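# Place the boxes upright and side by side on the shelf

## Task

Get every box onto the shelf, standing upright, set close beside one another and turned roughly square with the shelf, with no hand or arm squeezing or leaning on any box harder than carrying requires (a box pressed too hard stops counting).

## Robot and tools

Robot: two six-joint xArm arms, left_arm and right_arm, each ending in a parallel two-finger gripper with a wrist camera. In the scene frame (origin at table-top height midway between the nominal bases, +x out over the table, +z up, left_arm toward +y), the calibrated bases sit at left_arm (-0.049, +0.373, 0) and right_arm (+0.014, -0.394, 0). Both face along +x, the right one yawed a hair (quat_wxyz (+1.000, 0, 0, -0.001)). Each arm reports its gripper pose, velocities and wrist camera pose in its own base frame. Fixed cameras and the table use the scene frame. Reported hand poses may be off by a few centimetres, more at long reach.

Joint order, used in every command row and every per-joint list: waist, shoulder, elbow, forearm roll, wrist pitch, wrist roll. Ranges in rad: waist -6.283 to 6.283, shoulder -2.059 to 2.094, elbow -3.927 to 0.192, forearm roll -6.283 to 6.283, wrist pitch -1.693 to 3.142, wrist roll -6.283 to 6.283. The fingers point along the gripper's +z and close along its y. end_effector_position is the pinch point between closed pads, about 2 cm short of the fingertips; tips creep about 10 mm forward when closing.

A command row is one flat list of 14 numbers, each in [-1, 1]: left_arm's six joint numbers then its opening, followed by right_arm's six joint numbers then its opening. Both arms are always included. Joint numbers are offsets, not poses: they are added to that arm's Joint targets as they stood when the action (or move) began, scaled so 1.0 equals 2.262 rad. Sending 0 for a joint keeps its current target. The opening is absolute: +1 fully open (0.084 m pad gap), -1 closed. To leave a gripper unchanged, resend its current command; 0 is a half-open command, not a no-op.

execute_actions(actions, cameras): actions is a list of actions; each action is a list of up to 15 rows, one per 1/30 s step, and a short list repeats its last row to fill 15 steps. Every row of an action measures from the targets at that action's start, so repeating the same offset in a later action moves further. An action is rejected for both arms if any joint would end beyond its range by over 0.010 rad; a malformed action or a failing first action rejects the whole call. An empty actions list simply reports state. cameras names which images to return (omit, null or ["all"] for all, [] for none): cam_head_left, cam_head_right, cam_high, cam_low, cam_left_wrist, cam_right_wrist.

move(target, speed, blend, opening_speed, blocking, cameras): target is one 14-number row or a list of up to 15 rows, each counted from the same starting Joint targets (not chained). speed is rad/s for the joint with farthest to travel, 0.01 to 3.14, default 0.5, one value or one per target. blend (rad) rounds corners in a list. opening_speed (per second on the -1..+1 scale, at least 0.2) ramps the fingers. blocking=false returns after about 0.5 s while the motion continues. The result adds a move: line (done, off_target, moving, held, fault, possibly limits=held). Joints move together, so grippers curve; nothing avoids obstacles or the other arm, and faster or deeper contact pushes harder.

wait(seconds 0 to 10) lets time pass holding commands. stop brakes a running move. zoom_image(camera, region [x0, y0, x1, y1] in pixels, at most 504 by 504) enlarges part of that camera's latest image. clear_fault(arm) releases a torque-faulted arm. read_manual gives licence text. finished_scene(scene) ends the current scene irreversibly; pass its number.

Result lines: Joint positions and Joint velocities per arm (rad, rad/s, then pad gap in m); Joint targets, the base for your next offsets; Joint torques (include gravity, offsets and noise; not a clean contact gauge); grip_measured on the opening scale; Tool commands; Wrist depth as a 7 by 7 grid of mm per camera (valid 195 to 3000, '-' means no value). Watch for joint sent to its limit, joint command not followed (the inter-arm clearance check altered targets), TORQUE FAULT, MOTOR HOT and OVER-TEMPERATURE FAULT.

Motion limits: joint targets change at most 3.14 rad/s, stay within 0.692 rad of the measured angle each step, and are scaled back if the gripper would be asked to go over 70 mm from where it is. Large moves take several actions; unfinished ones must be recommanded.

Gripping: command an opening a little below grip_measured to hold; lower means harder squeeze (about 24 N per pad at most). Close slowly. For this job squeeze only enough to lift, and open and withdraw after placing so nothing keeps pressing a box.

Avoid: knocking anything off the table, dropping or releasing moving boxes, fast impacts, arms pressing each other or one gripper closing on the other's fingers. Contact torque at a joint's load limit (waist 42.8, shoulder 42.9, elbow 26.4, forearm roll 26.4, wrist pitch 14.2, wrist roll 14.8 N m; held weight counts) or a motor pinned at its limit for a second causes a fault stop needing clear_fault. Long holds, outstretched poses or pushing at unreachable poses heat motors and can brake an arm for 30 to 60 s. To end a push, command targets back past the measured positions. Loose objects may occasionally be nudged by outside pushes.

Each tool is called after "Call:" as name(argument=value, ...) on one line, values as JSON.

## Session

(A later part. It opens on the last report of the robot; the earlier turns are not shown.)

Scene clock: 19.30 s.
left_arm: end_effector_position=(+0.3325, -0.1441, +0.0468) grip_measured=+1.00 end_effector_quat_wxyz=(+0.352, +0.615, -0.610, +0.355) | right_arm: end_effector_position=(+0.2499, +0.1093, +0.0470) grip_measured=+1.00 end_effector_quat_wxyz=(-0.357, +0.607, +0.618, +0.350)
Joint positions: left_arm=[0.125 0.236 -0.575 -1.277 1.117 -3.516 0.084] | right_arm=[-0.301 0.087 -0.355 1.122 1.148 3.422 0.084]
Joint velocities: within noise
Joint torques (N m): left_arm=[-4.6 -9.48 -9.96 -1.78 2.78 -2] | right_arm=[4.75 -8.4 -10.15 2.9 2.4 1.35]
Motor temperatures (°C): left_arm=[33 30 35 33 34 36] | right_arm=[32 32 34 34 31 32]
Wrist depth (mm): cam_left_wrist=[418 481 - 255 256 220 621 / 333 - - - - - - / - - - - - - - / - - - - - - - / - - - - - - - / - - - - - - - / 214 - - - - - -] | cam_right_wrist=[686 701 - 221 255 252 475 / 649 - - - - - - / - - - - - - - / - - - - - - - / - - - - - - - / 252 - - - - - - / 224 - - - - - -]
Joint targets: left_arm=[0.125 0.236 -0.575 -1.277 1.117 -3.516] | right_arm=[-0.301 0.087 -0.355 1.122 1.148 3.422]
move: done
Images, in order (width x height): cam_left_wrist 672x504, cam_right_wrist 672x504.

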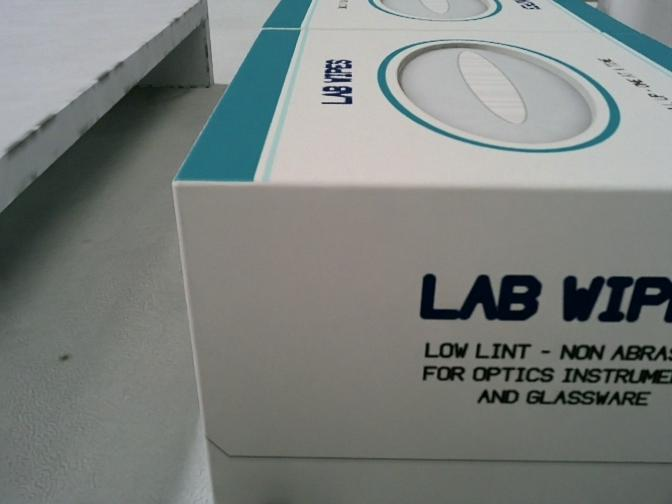

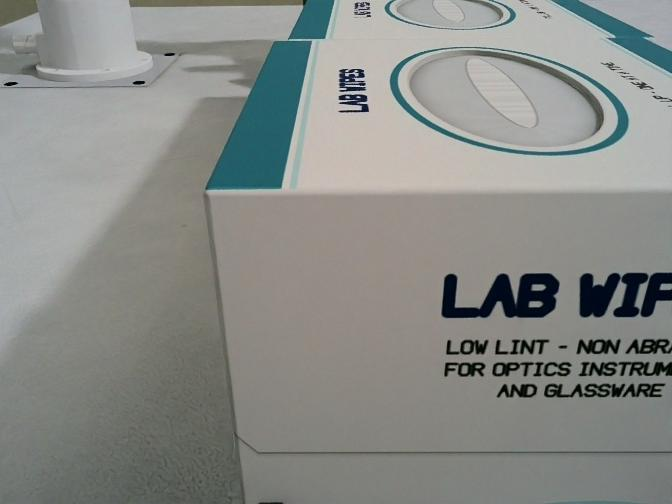

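Call:
move(target=[0,0,0,0,0,0,1,0.003,0,0,0,0,0,1], speed=0.05, cameras=["cam_left_wrist"])

Call:
move(target=[0,0,0,0,0,0,1,0.002,0,0,0,0,0,1], speed=0.05, cameras=["cam_left_wrist","cam_right_wrist","cam_head_left","cam_head_right"])

Call:
zoom_image(camera="cam_head_left", region=[210, 270, 520, 400])

Scene clock: 22.23 s.
left_arm: end_effector_position=(+0.3325, -0.1441, +0.0468) grip_measured=+1.00 end_effector_quat_wxyz=(+0.352, +0.615, -0.610, +0.355) | right_arm: end_effector_position=(+0.2492, +0.1110, +0.0470) grip_measured=+1.00 end_effector_quat_wxyz=(-0.358, +0.605, +0.620, +0.349)
Joint positions: left_arm=[0.125 0.236 -0.575 -1.277 1.117 -3.516 0.084] | right_arm=[-0.294 0.087 -0.355 1.122 1.148 3.422 0.084]
Joint velocities: within noise
Joint torques (N m): left_arm=[-4.7 -9.61 -11.65 -1.87 2.83 -2.07] | right_arm=[5.01 -8.92 -12.2 2.95 2.87 1.44]
Motor temperatures (°C): left_arm=[33 30 35 33 34 36] | right_arm=[32 32 34 34 31 32]
Wrist depth (mm): cam_left_wrist=[418 480 - 255 257 220 620 / 332 - - - - - - / - - - - - - - / - - - - - - - / - - - - - - - / - - - - - - - / 214 - - - - - -] | cam_right_wrist=[687 690 - 220 255 252 476 / 648 - - - - - - / - - - - - - - / - - - - - - - / - - - - - - - / 252 - - - - - - / 224 216 - - - - -]
Joint targets: left_arm=[0.125 0.236 -0.575 -1.277 1.117 -3.516] | right_arm=[-0.294 0.087 -0.355 1.122 1.148 3.422]
move: done
Images, in order (width x height): cam_left_wrist 672x504.

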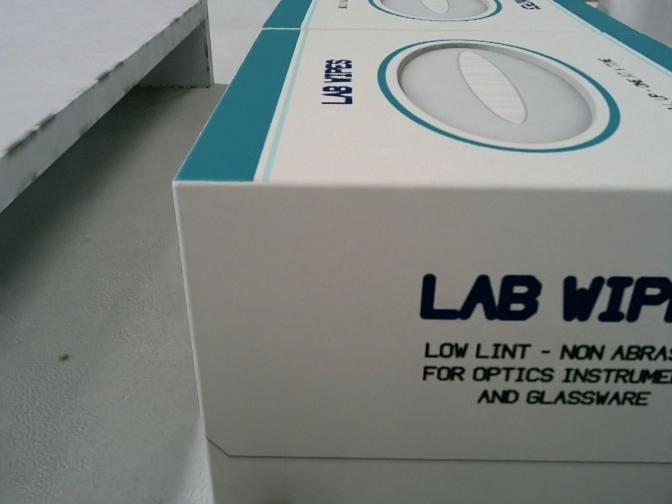

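Scene clock: 22.93 s.
left_arm: end_effector_position=(+0.3325, -0.1441, +0.0468) grip_measured=+1.00 end_effector_quat_wxyz=(+0.352, +0.615, -0.610, +0.355) | right_arm: end_effector_position=(+0.2486, +0.1122, +0.0470) grip_measured=+1.00 end_effector_quat_wxyz=(-0.359, +0.603, +0.622, +0.348)
Joint positions: left_arm=[0.125 0.236 -0.575 -1.277 1.117 -3.516 0.084] | right_arm=[-0.29 0.087 -0.355 1.122 1.148 3.422 0.084]
Joint velocities: within noise
Joint torques (N m): left_arm=[-4.48 -9.89 -12.16 -1.64 2.76 -1.84] | right_arm=[4.88 -9.07 -12.54 3.03 2.92 1.31]
Motor temperatures (°C): left_arm=[33 30 35 33 34 36] | right_arm=[32 32 34 34 31 32]
Wrist depth (mm): cam_left_wrist=[418 482 - 254 256 220 621 / 332 - - - - - - / - - - - - - - / - - - - - - - / - - - - - - - / 238 - - - - - - / 214 - - - - - -] | cam_right_wrist=[694 691 - 220 255 252 436 / 651 - - - - - - / - - - - - - - / - - - - - - - / - - - - - - - / 251 - - - - - - / 224 217 - - - - -]
Joint targets: left_arm=[0.125 0.236 -0.575 -1.277 1.117 -3.516] | right_arm=[-0.290 0.087 -0.355 1.122 1.148 3.422]
move: done
Images, in order (width x height): cam_head_left 672x504, cam_head_right 672x504, cam_left_wrist 672x504, cam_right_wrist 672x504.

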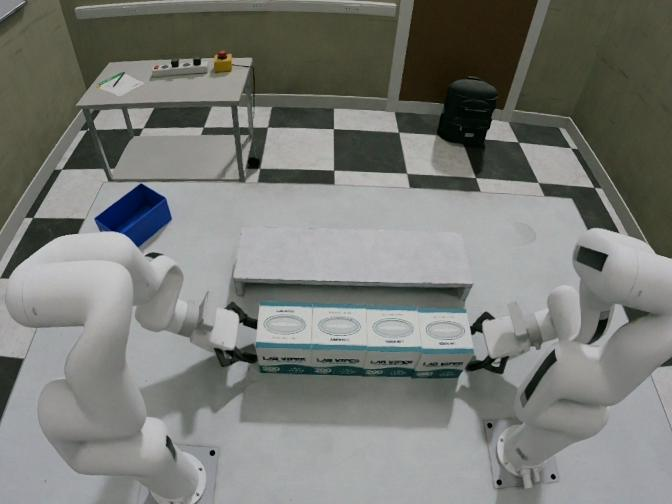

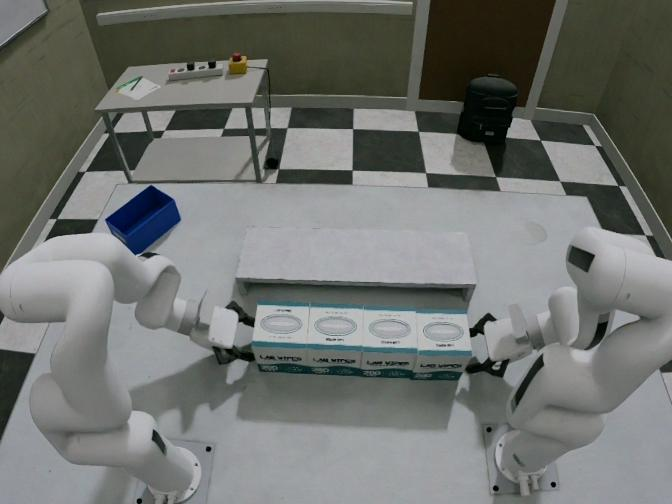

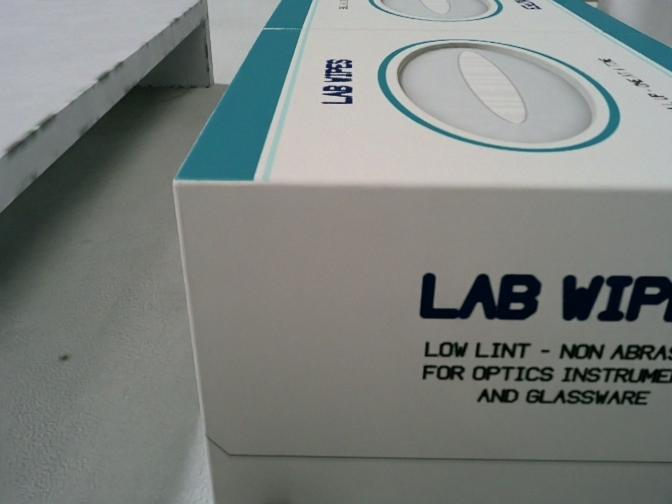

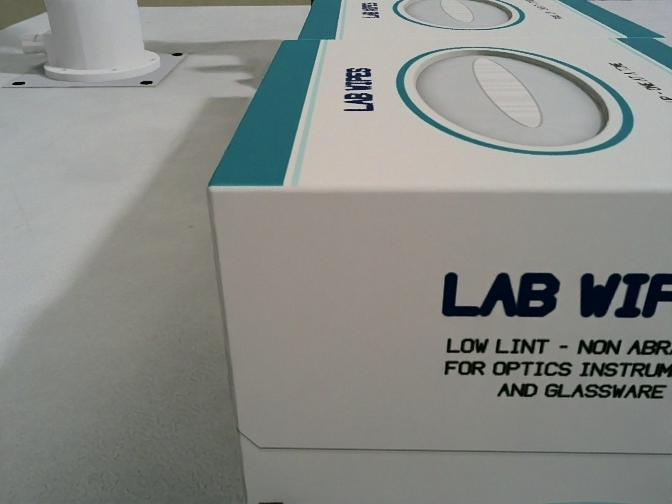

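Scaled by 1.626.

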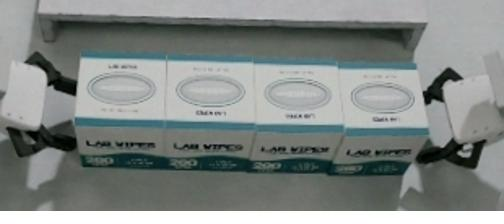

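Call:
move(target=[0,0,0,0,0,0,1,0.0048,0.0065,-0.0104,0,0,0,1], speed=0.05, cameras=["cam_left_wrist","cam_right_wrist","cam_head_left","cam_high"])

Call:
zoom_image(camera="cam_head_left", region=[210, 270, 520, 400])

Call:
zoom_image(camera="cam_high", region=[120, 170, 360, 340])

Scene clock: 25.37 s.
left_arm: end_effector_position=(+0.3325, -0.1441, +0.0468) grip_measured=+1.00 end_effector_quat_wxyz=(+0.352, +0.615, -0.610, +0.355) | right_arm: end_effector_position=(+0.2555, +0.1126, +0.0469) grip_measured=+1.00 end_effector_quat_wxyz=(-0.358, +0.599, +0.627, +0.348)
Joint positions: left_arm=[0.125 0.236 -0.575 -1.277 1.117 -3.516 0.084] | right_arm=[-0.279 0.101 -0.378 1.122 1.148 3.422 0.084]
Joint velocities: within noise
Joint torques (N m): left_arm=[-4.35 -10.74 -12.69 -1.66 2.81 -1.7] | right_arm=[4.74 -8.5 -17.15 2.86 2.75 1.36]
Motor temperatures (°C): left_arm=[33 30 35 33 34 36] | right_arm=[32 32 34 34 31 32]
Wrist depth (mm): cam_left_wrist=[418 480 - 254 257 220 619 / 332 - - - - - - / - - - - - - - / - - - - - - - / - - - - - - - / 238 - - - - - - / 214 - - - - - -] | cam_right_wrist=[697 682 - 216 252 251 477 / - - - - - - - / - - - - - - - / - - - - - - - / - - - - - - - / 250 - - - - - - / 223 - - - - - -]
Joint targets: left_arm=[0.125 0.236 -0.575 -1.277 1.117 -3.516] | right_arm=[-0.279 0.101 -0.378 1.122 1.148 3.422]
move: done
Images, in order (width x height): cam_head_left 672x504, cam_high 672x504, cam_left_wrist 672x504, cam_right_wrist 672x504.

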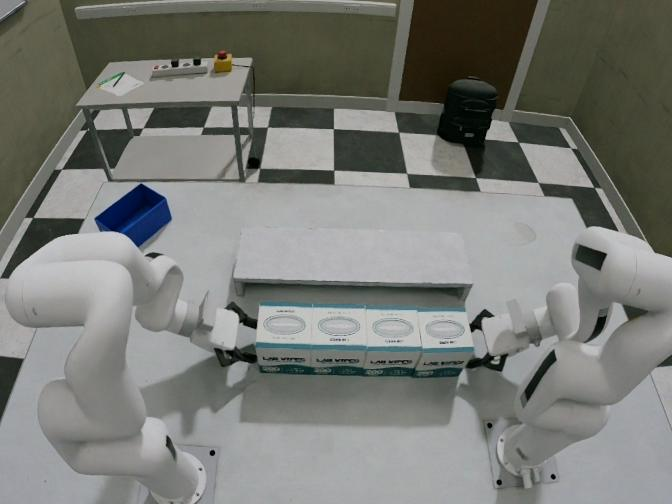

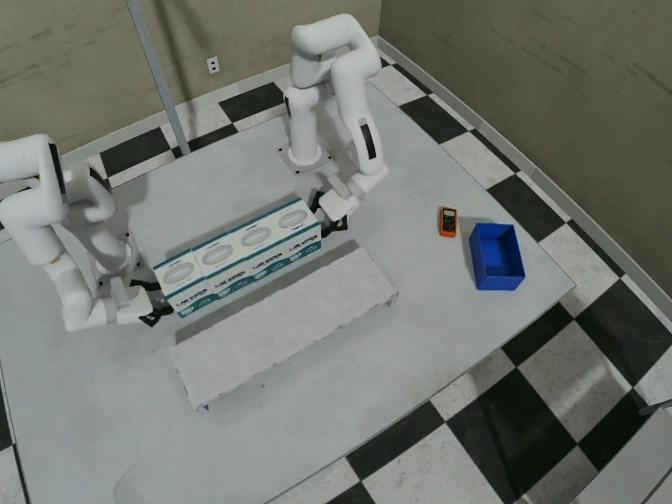

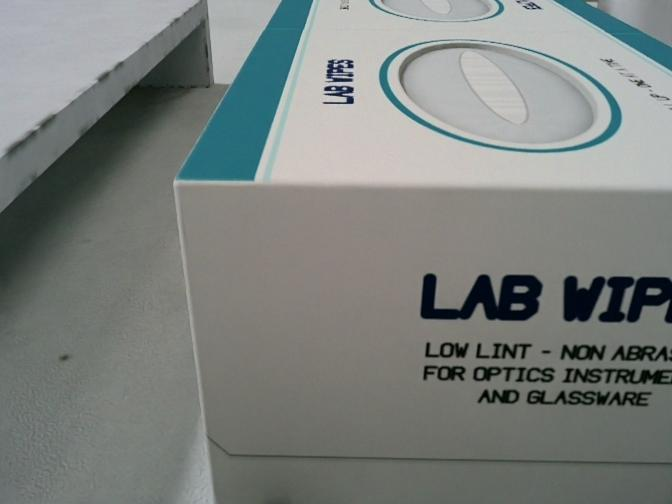

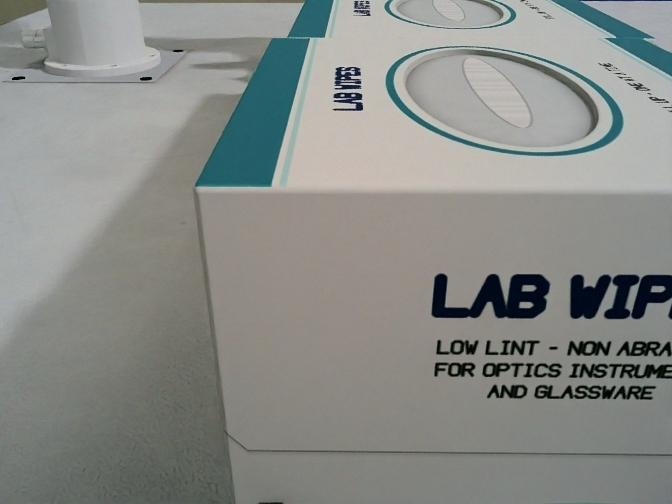

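Scaled by 1.626.

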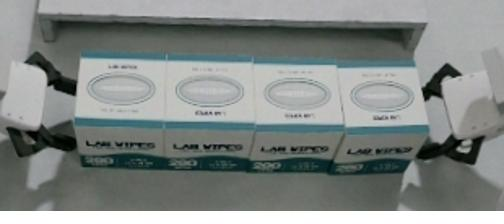

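Scaled by 2.100.

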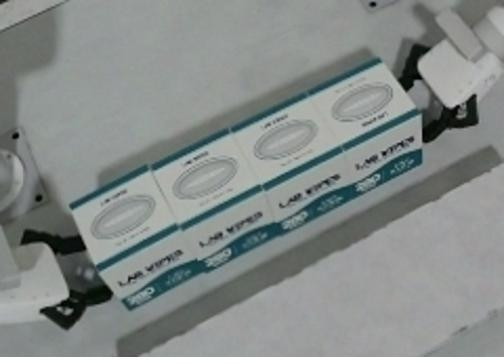

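Call:
move(target=[-0.0015,0,0,0,0,0,1,0.0015,0,0,0,0,0,1], speed=0.05, cameras=["cam_left_wrist","cam_right_wrist"])

Call:
move(target=[-0.0015,0,0,0,0,0,1,0.0015,0,0,0,0,0,1], speed=0.05, cameras=["cam_left_wrist","cam_right_wrist"])

Scene clock: 26.20 s.
left_arm: end_effector_position=(+0.3321, -0.1452, +0.0468) grip_measured=+1.00 end_effector_quat_wxyz=(+0.352, +0.614, -0.611, +0.355) | right_arm: end_effector_position=(+0.2552, +0.1134, +0.0470) grip_measured=+1.00 end_effector_quat_wxyz=(-0.358, +0.598, +0.628, +0.347)
Joint positions: left_arm=[0.122 0.236 -0.575 -1.277 1.117 -3.516 0.084] | right_arm=[-0.276 0.101 -0.378 1.122 1.148 3.422 0.084]
Joint velocities: within noise
Joint torques (N m): left_arm=[-5.54 -10.99 -12.53 -1.5 2.82 -1.85] | right_arm=[5.43 -8.33 -16.11 2.91 2.85 1.32]
Motor temperatures (°C): left_arm=[33 30 35 33 34 36] | right_arm=[32 32 34 34 31 32]
Wrist depth (mm): cam_left_wrist=[417 481 - 254 256 220 620 / 332 - - - - - - / - - - - - - - / - - - - - - - / - - - - - - - / - - - - - - - / 214 - - - - - -] | cam_right_wrist=[698 683 - 216 252 251 477 / - - - - - - - / - - - - - - - / - - - - - - - / - - - - - - - / 249 - - - - - - / 222 - - - - - -]
Joint targets: left_arm=[0.122 0.236 -0.575 -1.277 1.117 -3.516] | right_arm=[-0.275 0.101 -0.378 1.122 1.148 3.422]
move: done
Images, in order (width x height): cam_left_wrist 672x504, cam_right_wrist 672x504.

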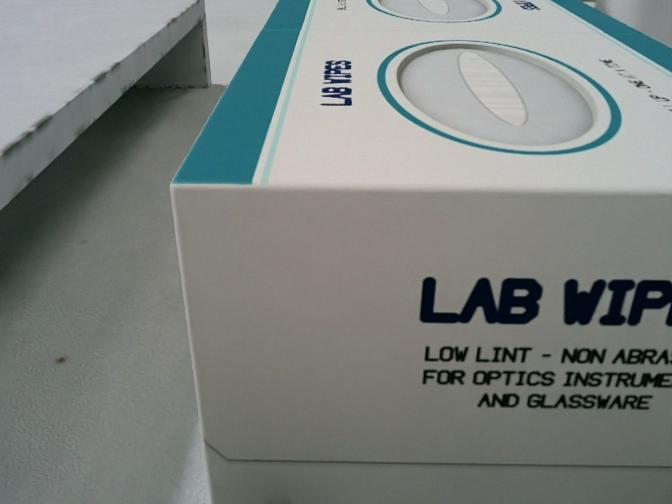

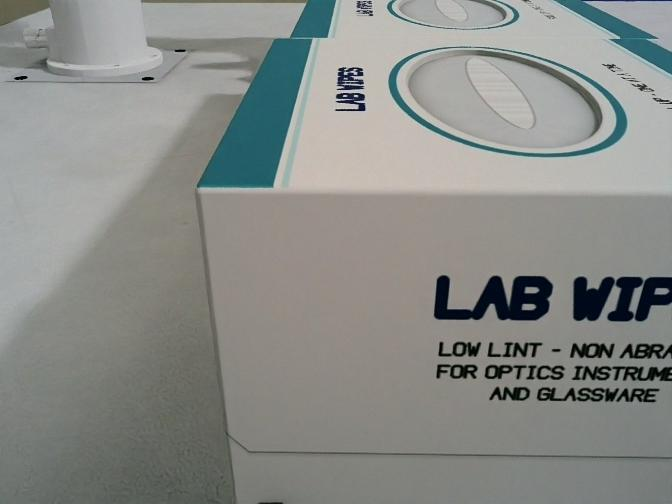

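Scene clock: 26.90 s.
left_arm: end_effector_position=(+0.3316, -0.1463, +0.0468) grip_measured=+1.00 end_effector_quat_wxyz=(+0.353, +0.613, -0.612, +0.354) | right_arm: end_effector_position=(+0.2548, +0.1143, +0.0470) grip_measured=+1.00 end_effector_quat_wxyz=(-0.359, +0.597, +0.629, +0.346)
Joint positions: left_arm=[0.119 0.236 -0.575 -1.277 1.117 -3.516 0.084] | right_arm=[-0.272 0.101 -0.378 1.122 1.148 3.422 0.084]
Joint velocities: within noise
Joint torques (N m): left_arm=[-6.54 -11.08 -12.39 -1.61 2.66 -1.76] | right_arm=[5.66 -8.56 -14.88 2.6 2.93 1.17]
Motor temperatures (°C): left_arm=[33 30 35 33 34 36] | right_arm=[32 32 34 34 31 32]
Wrist depth (mm): cam_left_wrist=[418 562 - 254 256 257 627 / 332 - - - - - - / - - - - - - - / - - - - - - - / - - - - - - - / - - - - - - - / 213 - - - - - -] | cam_right_wrist=[698 685 - 216 252 251 478 / 637 - - - - - - / - - - - - - - / - - - - - - - / - - - - - - - / 250 - - - - - - / 223 - - - - - -]
Joint targets: left_arm=[0.118 0.236 -0.575 -1.277 1.117 -3.516] | right_arm=[-0.272 0.101 -0.378 1.122 1.148 3.422]
move: done
Images, in order (width x height): cam_left_wrist 672x504, cam_right_wrist 672x504.

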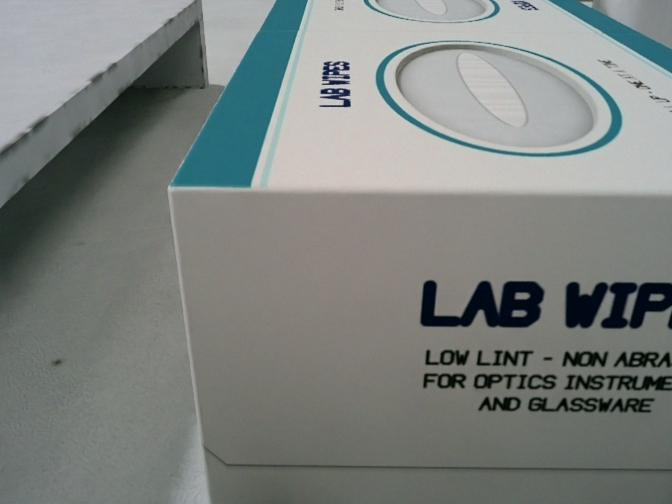

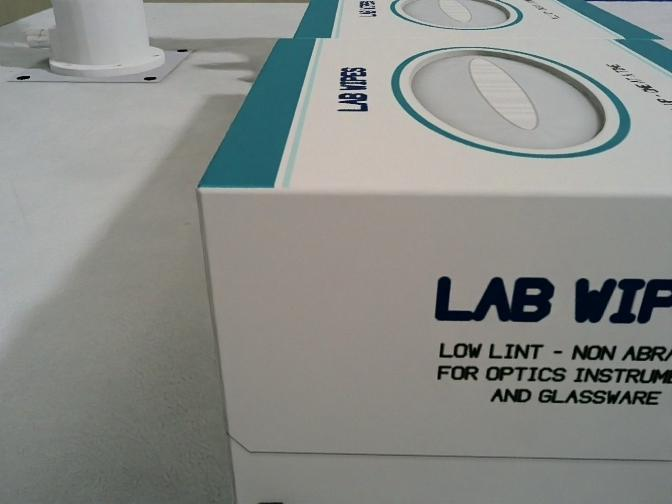

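Call:
move(target=[-0.002,0,0,0,0,0,1,0.002,0,0,0,0,0,1], speed=0.05, cameras=[])

Call:
move(target=[-0.002,0,0,0,0,0,1,0.002,0,0,0,0,0,1], speed=0.05, cameras=["cam_left_wrist","cam_right_wrist","cam_head_left","cam_high"])

Call:
zoom_image(camera="cam_head_left", region=[210, 270, 520, 400])

Scene clock: 27.80 s.
left_arm: end_effector_position=(+0.3309, -0.1478, +0.0468) grip_measured=+1.00 end_effector_quat_wxyz=(+0.354, +0.611, -0.613, +0.354) | right_arm: end_effector_position=(+0.2543, +0.1154, +0.0470) grip_measured=+1.00 end_effector_quat_wxyz=(-0.359, +0.595, +0.630, +0.346)
Joint positions: left_arm=[0.114 0.236 -0.575 -1.277 1.117 -3.516 0.084] | right_arm=[-0.268 0.101 -0.378 1.122 1.148 3.422 0.084]
Joint velocities: within noise
Joint torques (N m): left_arm=[-7.78 -11.11 -11.87 -1.33 2.7 -1.78] | right_arm=[6.68 -8.25 -13.25 2.92 2.94 0.99]
Motor temperatures (°C): left_arm=[33 30 35 33 34 36] | right_arm=[32 32 34 34 31 32]
Wrist depth (mm): cam_left_wrist=[417 560 - 254 256 257 621 / 332 - - - - - - / - - - - - - - / - - - - - - - / - - - - - - - / - - - - - - - / 214 - - - - - -] | cam_right_wrist=[698 681 - 215 252 251 476 / 635 - - - - - - / - - - - - - - / - - - - - - - / - - - - - - - / 250 - - - - - - / 215 - - - - - -]
Joint targets: left_arm=[0.114 0.236 -0.575 -1.277 1.117 -3.516] | right_arm=[-0.267 0.101 -0.378 1.122 1.148 3.422]
move: done
No camera images: "cameras" was empty.

Scene clock: 28.50 s.
left_arm: end_effector_position=(+0.3302, -0.1493, +0.0468) grip_measured=+1.00 end_effector_quat_wxyz=(+0.355, +0.610, -0.615, +0.353) | right_arm: end_effector_position=(+0.2538, +0.1166, +0.0470) grip_measured=+1.00 end_effector_quat_wxyz=(-0.360, +0.594, +0.631, +0.345)
Joint positions: left_arm=[0.11 0.236 -0.575 -1.277 1.117 -3.516 0.084] | right_arm=[-0.263 0.101 -0.378 1.122 1.148 3.422 0.084]
Joint velocities: within noise
Joint torques (N m): left_arm=[-10.24 -11.47 -11.24 -1.34 2.92 -1.75] | right_arm=[7.96 -8.34 -11.98 2.53 3.03 1.06]
Motor temperatures (°C): left_arm=[33 30 35 33 34 36] | right_arm=[32 32 34 34 31 32]
Wrist depth (mm): cam_left_wrist=[417 560 - 254 255 257 622 / 331 - - - - - - / - - - - - - - / - - - - - - - / - - - - - - - / - - - - - - - / 214 - - - - - -] | cam_right_wrist=[705 678 - 215 251 250 450 / 631 - - - - - - / - - - - - - - / - - - - - - - / - - - - - - - / 249 - - - - - - / 215 - - - - - -]
Joint targets: left_arm=[0.109 0.236 -0.575 -1.277 1.117 -3.516] | right_arm=[-0.263 0.101 -0.378 1.122 1.148 3.422]
move: done
Images, in order (width x height): cam_head_left 672x504, cam_high 672x504, cam_left_wrist 672x504, cam_right_wrist 672x504.

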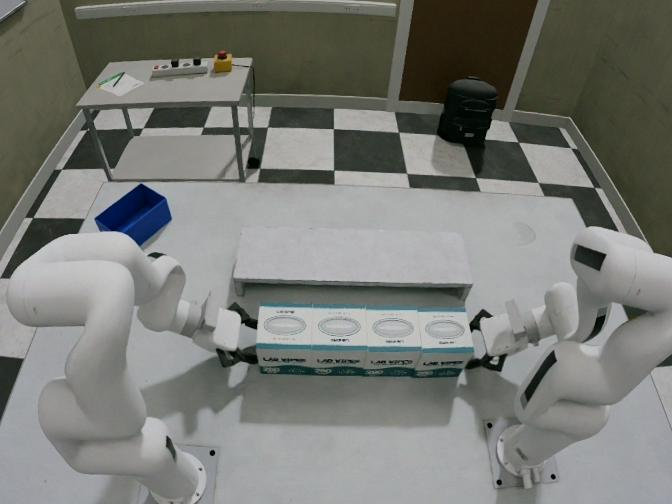

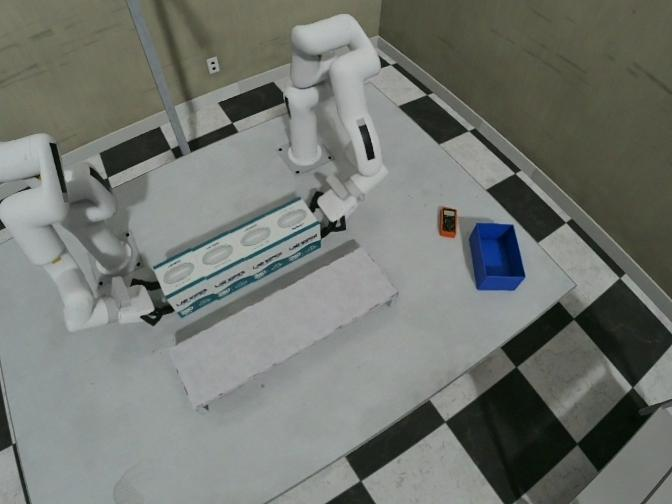

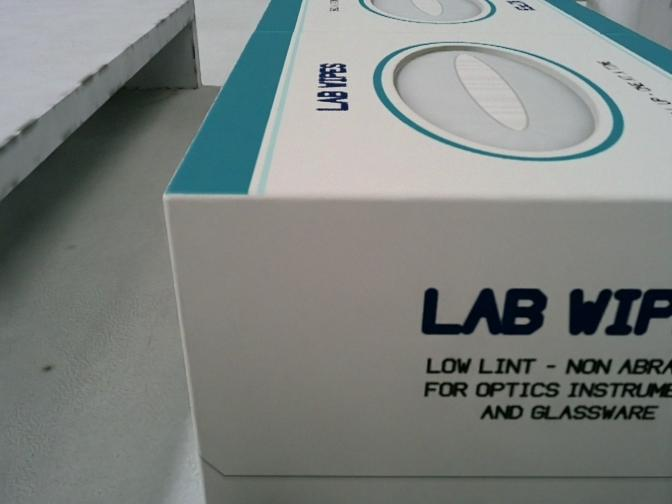

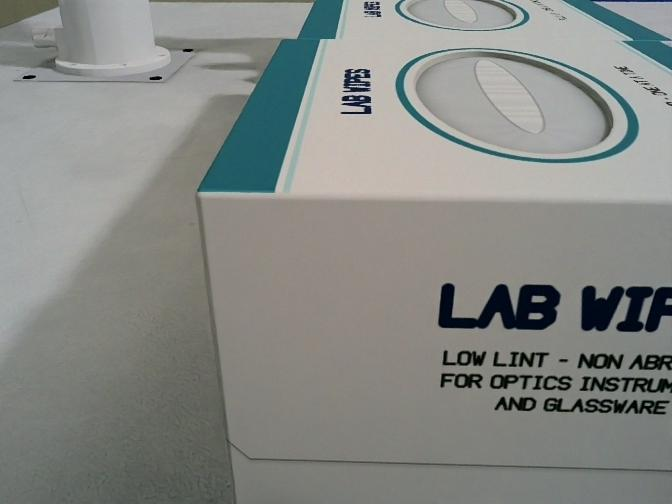

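Scaled by 1.626.

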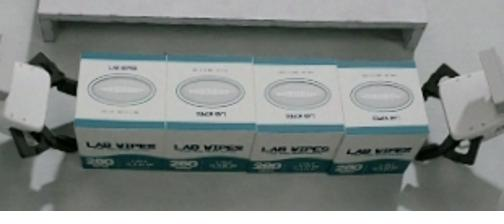

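Call:
move(target=[0.0015,-0.0251,0.0068,0.0099,0.0059,-0.0193,1,-0.0033,-0.0317,0.0073,-0.0124,0.0118,0.0231,1], speed=0.05)

Call:
zoom_image(camera="cam_low", region=[256, 140, 672, 340])

Call:
zoom_image(camera="cam_head_left", region=[210, 270, 520, 400])

Scene clock: 31.50 s.
left_arm: end_effector_position=(+0.3301, -0.1493, +0.0621) grip_measured=+1.00 end_effector_quat_wxyz=(+0.355, +0.610, -0.615, +0.352) | right_arm: end_effector_position=(+0.2538, +0.1165, +0.0629) grip_measured=+1.00 end_effector_quat_wxyz=(-0.360, +0.594, +0.632, +0.345)
Joint positions: left_arm=[0.113 0.18 -0.559 -1.254 1.131 -3.559 0.084] | right_arm=[-0.27 0.03 -0.362 1.094 1.175 3.474 0.084]
Joint velocities: within noise
Joint torques (N m): left_arm=[-0.51 -15.61 -7.51 0.81 6.79 -1.99] | right_arm=[0.09 -13.88 -4.72 -1.74 6.22 1]
Motor temperatures (°C): left_arm=[33 30 35 33 35 36] | right_arm=[32 32 34 34 32 32]
Wrist depth (mm): cam_left_wrist=[553 556 - 253 258 224 618 / 386 - - - - - - / - - - - - - - / - - - - - - - / - - - - - - - / - - - - - - - / 232 - - - - - -] | cam_right_wrist=[771 680 - 224 259 254 559 / 684 - - - - - - / - - - - - - - / - - - - - - - / - - - - - - - / 273 - - - - - - / 235 - - - - - -]
Joint targets: left_arm=[0.113 0.180 -0.559 -1.254 1.131 -3.560] | right_arm=[-0.270 0.030 -0.362 1.094 1.175 3.474]
move: done

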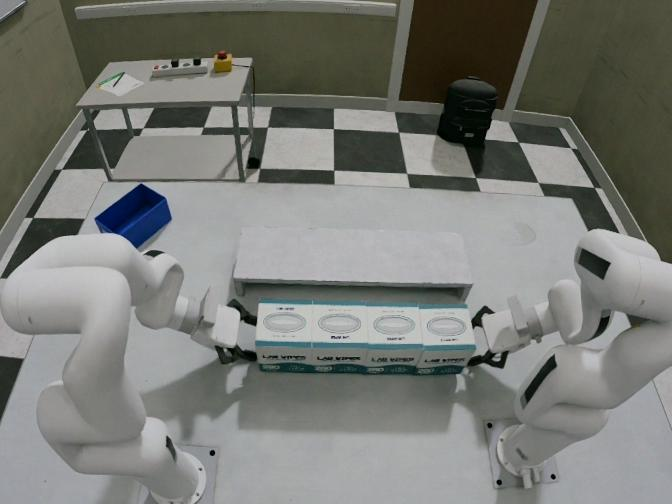

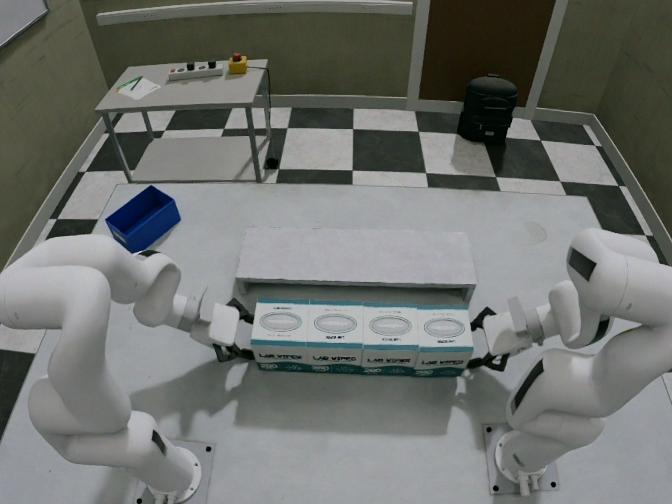

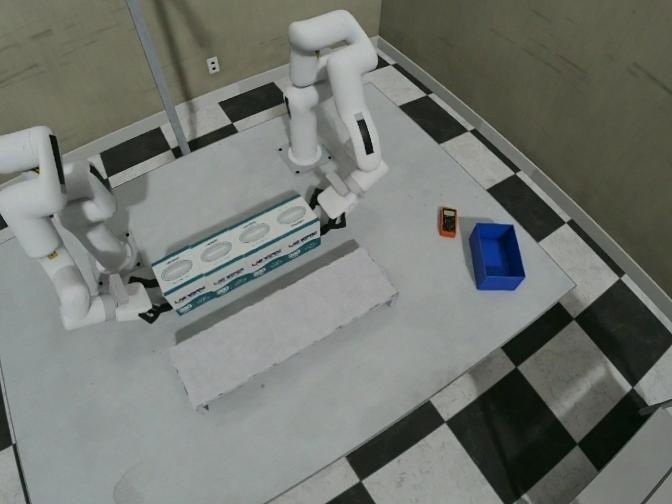

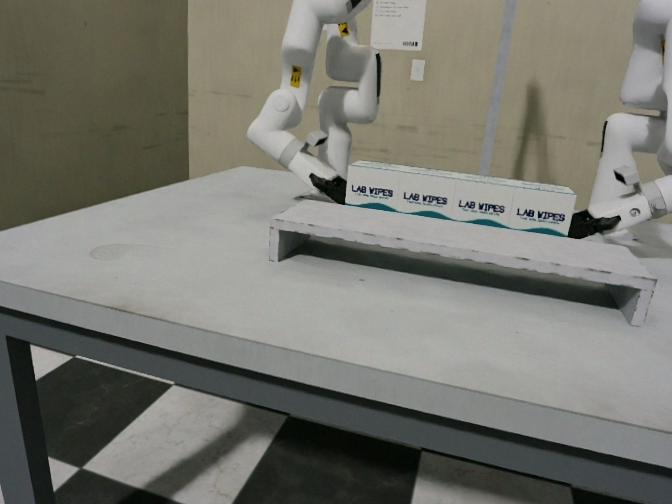

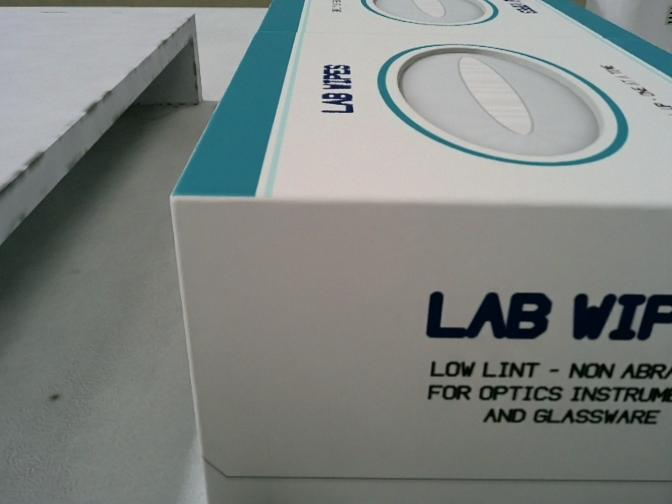

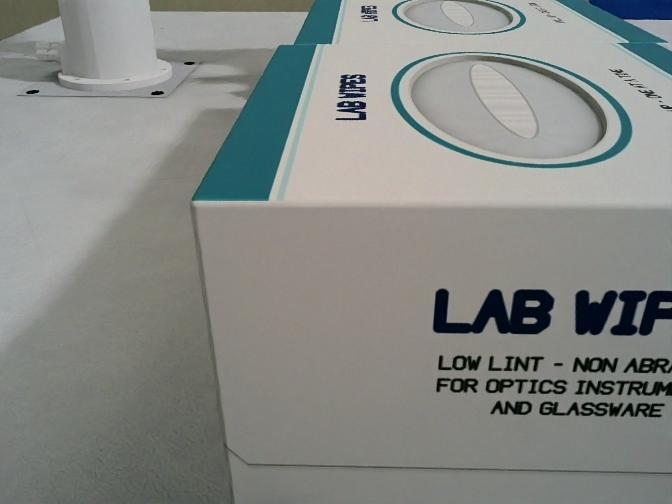

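Scaled by 1.212.

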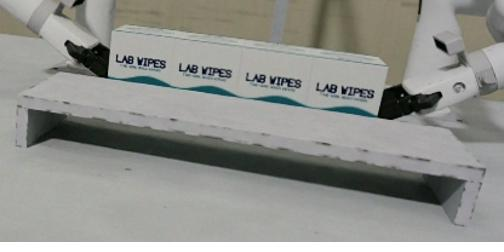

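Scaled by 1.626.

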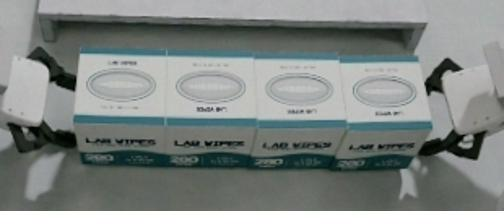

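Call:
move(target=[0.0036,-0.0524,0.0108,0.0206,0.0152,-0.0424,1,-0.0076,-0.0655,0.0110,-0.0244,0.0288,0.0494,1], speed=0.08, cameras=["cam_high","cam_low"])

Scene clock: 34.13 s.
left_arm: end_effector_position=(+0.3300, -0.1493, +0.0952) grip_measured=+1.00 end_effector_quat_wxyz=(+0.355, +0.610, -0.615, +0.353) | right_arm: end_effector_position=(+0.2537, +0.1165, +0.0968) grip_measured=+1.00 end_effector_quat_wxyz=(-0.360, +0.594, +0.632, +0.345)
Joint positions: left_arm=[0.121 0.061 -0.535 -1.208 1.165 -3.655 0.084] | right_arm=[-0.288 -0.118 -0.337 1.039 1.24 3.586 0.084]
Joint velocities: within noise
Joint torques (N m): left_arm=[-0.76 -15.01 -8.7 0.62 6.48 -1.94] | right_arm=[-0.49 -12.68 -7.12 -1.18 5.94 1.4]
Motor temperatures (°C): left_arm=[33 31 35 33 35 36] | right_arm=[32 32 33 34 32 32]
Wrist depth (mm): cam_left_wrist=[2056 - - 251 256 222 618 / - - - - - - - / - - - - - - - / - - - - - - - / - - - - - - - / - - - - - - - / - - - - - - -] | cam_right_wrist=[912 683 - 226 226 258 892 / 818 - - - - - - / - - - - - - - / - - - - - - - / - - - - - - - / - - - - - - - / 277 - - - - - -]
Joint targets: left_arm=[0.121 0.061 -0.535 -1.208 1.165 -3.655] | right_arm=[-0.288 -0.118 -0.337 1.039 1.240 3.586]
move: done
Images, in order (width x height): cam_high 672x504, cam_low 672x504.

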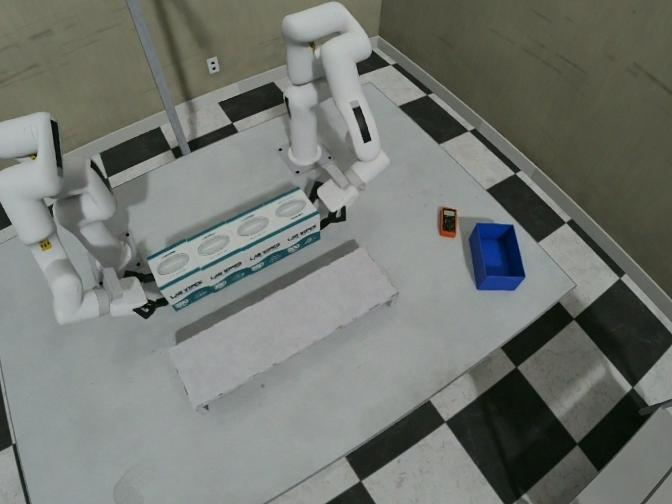

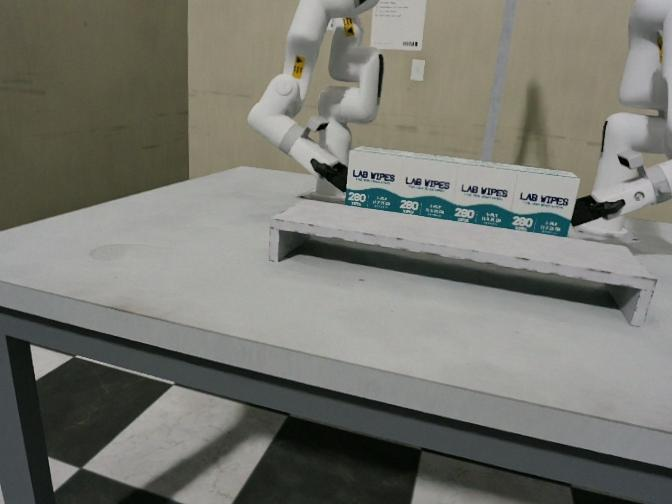

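Call:
move(target=[[0.0041,-0.0484,0.0052,0.0193,0.0182,-0.0423,1,-0.0081,-0.0596,0.0037,-0.0206,0.0326,0.0474,1],[0.0087,-0.0927,0.0047,0.0372,0.0394,-0.0845,1,-0.0167,-0.1132,0.0002,-0.0373,0.0689,0.0927,1]], speed=0.1, cameras=["cam_high","cam_low","cam_left_wrist"])

Scene clock: 37.27 s.
left_arm: end_effector_position=(+0.3300, -0.1494, +0.1609) grip_measured=+1.00 end_effector_quat_wxyz=(+0.355, +0.610, -0.615, +0.353) | right_arm: end_effector_position=(+0.2532, +0.1164, +0.1640) grip_measured=+1.00 end_effector_quat_wxyz=(-0.359, +0.594, +0.632, +0.345)
Joint positions: left_arm=[0.141 -0.149 -0.524 -1.124 1.254 -3.846 0.084] | right_arm=[-0.325 -0.374 -0.337 0.955 1.396 3.795 0.084]
Joint velocities: within noise
Joint torques (N m): left_arm=[-0.75 -13.57 -17.35 0.27 6.18 -2.03] | right_arm=[-0.22 -11.12 -22.3 0.09 5.54 1.16]
Motor temperatures (°C): left_arm=[33 31 35 33 35 36] | right_arm=[32 32 34 34 32 32]
Wrist depth (mm): cam_left_wrist=[2052 - - 247 252 220 622 / - - - - - - - / - - - - - - - / - - - - - - - / - - - - - - - / - - - - - - - / - - - - - - -] | cam_right_wrist=[696 681 - 228 227 261 2051 / - - - - - - - / - - - - - - - / - - - - - - - / - - - - - - - / - - - - - - - / - - - - - - -]
Joint targets: left_arm=[0.141 -0.149 -0.524 -1.124 1.254 -3.847] | right_arm=[-0.325 -0.374 -0.337 0.954 1.396 3.796]
move: done
Images, in order (width x height): cam_high 672x504, cam_low 672x504, cam_left_wrist 672x504.

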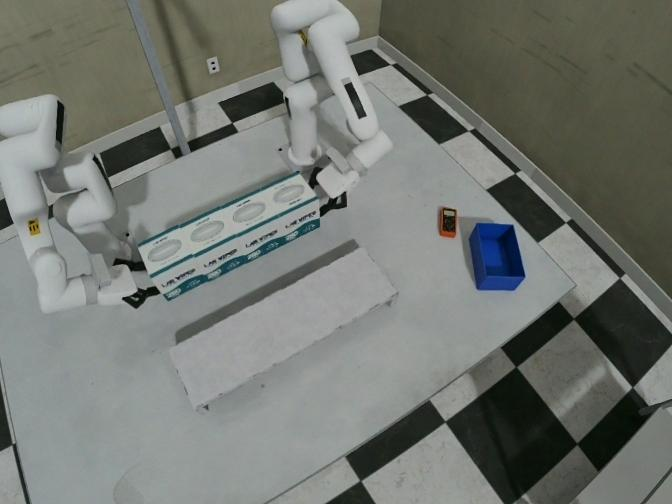

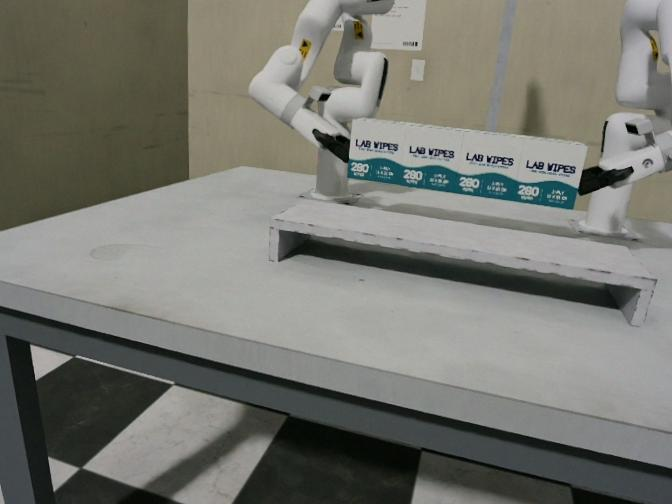

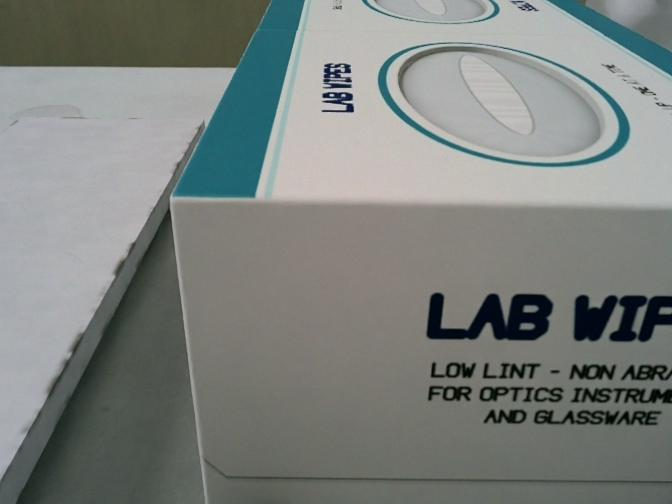

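Call:
move(target=[-0.0070,0.0579,-0.0635,-0.0031,-0.0016,-0.0073,1,0.0224,0.0695,-0.0610,0.0173,-0.0164,0.0008,1], speed=0.08, cameras=["cam_high","cam_low"])

Scene clock: 41.60 s.
left_arm: end_effector_position=(+0.3716, -0.1492, +0.1613) grip_measured=+1.00 end_effector_quat_wxyz=(+0.355, +0.610, -0.615, +0.353) | right_arm: end_effector_position=(+0.2964, +0.1166, +0.1640) grip_measured=+1.00 end_effector_quat_wxyz=(-0.360, +0.594, +0.631, +0.346)
Joint positions: left_arm=[0.125 -0.018 -0.668 -1.131 1.251 -3.863 0.084] | right_arm=[-0.275 -0.218 -0.474 0.994 1.359 3.797 0.084]
Joint velocities: within noise
Joint torques (N m): left_arm=[-10.47 -7.41 -17.69 -3.14 2.46 -1.94] | right_arm=[8.62 -7.5 -22.59 5.57 1.55 1.42]
Motor temperatures (°C): left_arm=[33 31 36 33 35 36] | right_arm=[32 32 35 34 33 32]
Wrist depth (mm): cam_left_wrist=[2075 - - 248 253 256 636 / - - - - - - - / - - - - - - - / - - - - - - - / - - - - - - - / - - - - - - - / 256 - - - - - -] | cam_right_wrist=[681 2114 - 229 228 225 2026 / - - - - - - - / - - - - - - - / - - - - - - - / - - - - - - - / - - - - - - - / - - - - - - -]
Joint targets: left_arm=[0.125 -0.018 -0.668 -1.131 1.251 -3.863] | right_arm=[-0.275 -0.217 -0.475 0.994 1.359 3.797]
move: done
Images, in order (width x height): cam_high 672x504, cam_low 672x504.

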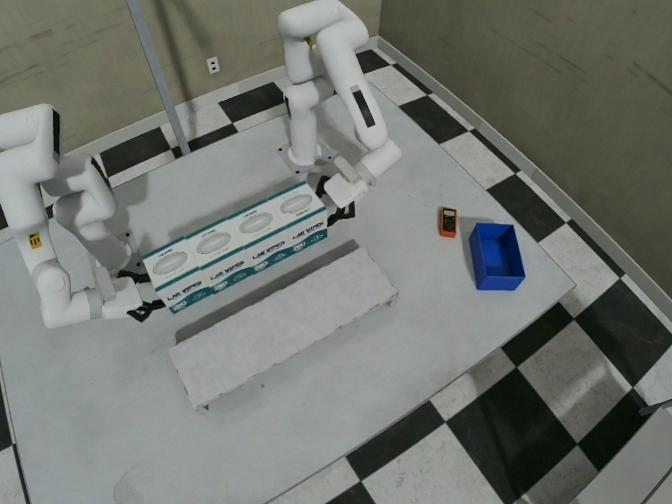

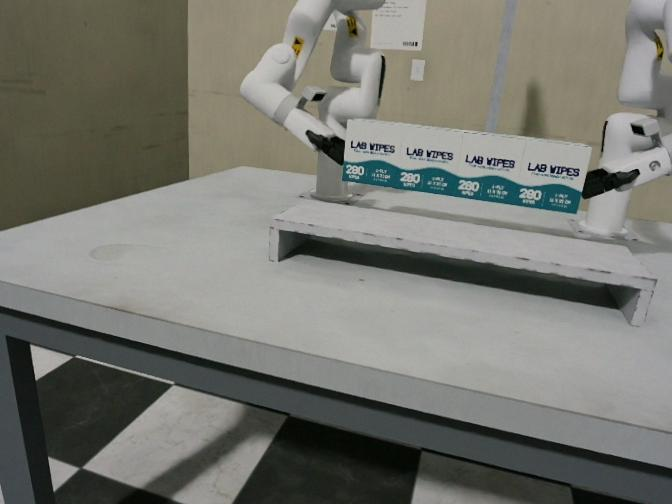

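Call:
move(target=[[-0.0053,0.0545,-0.0652,-0.0003,0.0014,-0.0118,1,0.0165,0.0623,-0.0625,0.0113,-0.0088,0.0060,1],[-0.0092,0.1071,-0.1335,0.0018,0.0057,-0.0278,1,0.0284,0.1196,-0.1273,0.0179,-0.0115,0.0168,1]], speed=0.1, cameras=["cam_high","cam_low"])

Scene clock: 45.30 s.
left_arm: end_effector_position=(+0.4549, -0.1493, +0.1610) grip_measured=+1.00 end_effector_quat_wxyz=(+0.355, +0.610, -0.615, +0.352) | right_arm: end_effector_position=(+0.3822, +0.1173, +0.1623) grip_measured=+1.00 end_effector_quat_wxyz=(-0.360, +0.594, +0.631, +0.345)
Joint positions: left_arm=[0.104 0.224 -0.97 -1.127 1.263 -3.926 0.084] | right_arm=[-0.211 0.053 -0.762 1.034 1.333 3.835 0.084]
Joint velocities: within noise
Joint torques (N m): left_arm=[-12.67 -11.32 -18.61 -0.15 6.52 -2.01] | right_arm=[10.57 -12.68 -24.15 5.74 1.87 1.38]
Motor temperatures (°C): left_arm=[33 31 37 33 36 36] | right_arm=[32 32 36 34 32 32]
Wrist depth (mm): cam_left_wrist=[2073 - - 250 257 260 2058 / - - - - - - - / - - - - - - - / - - - - - - - / - - - - - - - / - - - - - - - / 255 - - - - - -] | cam_right_wrist=[1172 2132 - 226 226 258 2059 / 713 - - - - - - / - - - - - - - / - - - - - - - / - - - - - - - / - - - - - - - / - - - - - - -]
Joint targets: left_arm=[0.104 0.225 -0.970 -1.127 1.264 -3.926] | right_arm=[-0.211 0.053 -0.762 1.034 1.333 3.835]
move: done
Images, in order (width x height): cam_high 672x504, cam_low 672x504.

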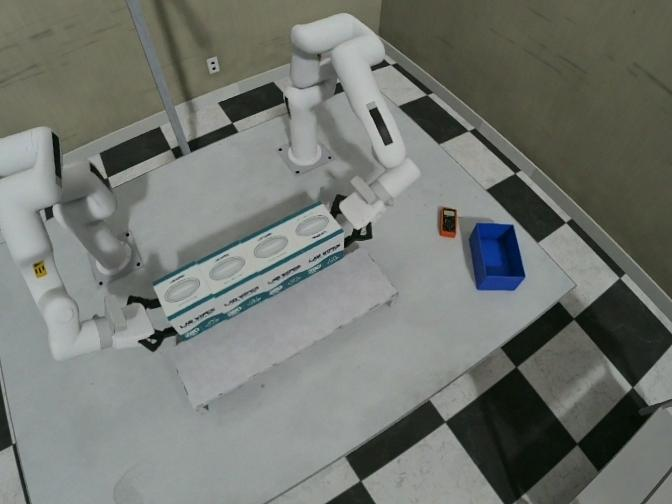

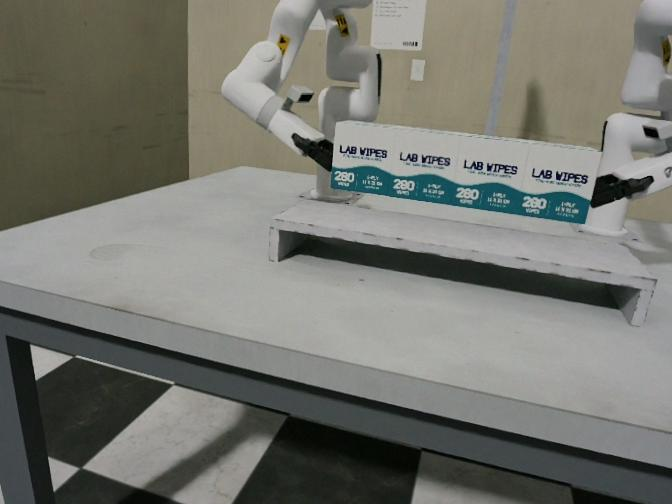

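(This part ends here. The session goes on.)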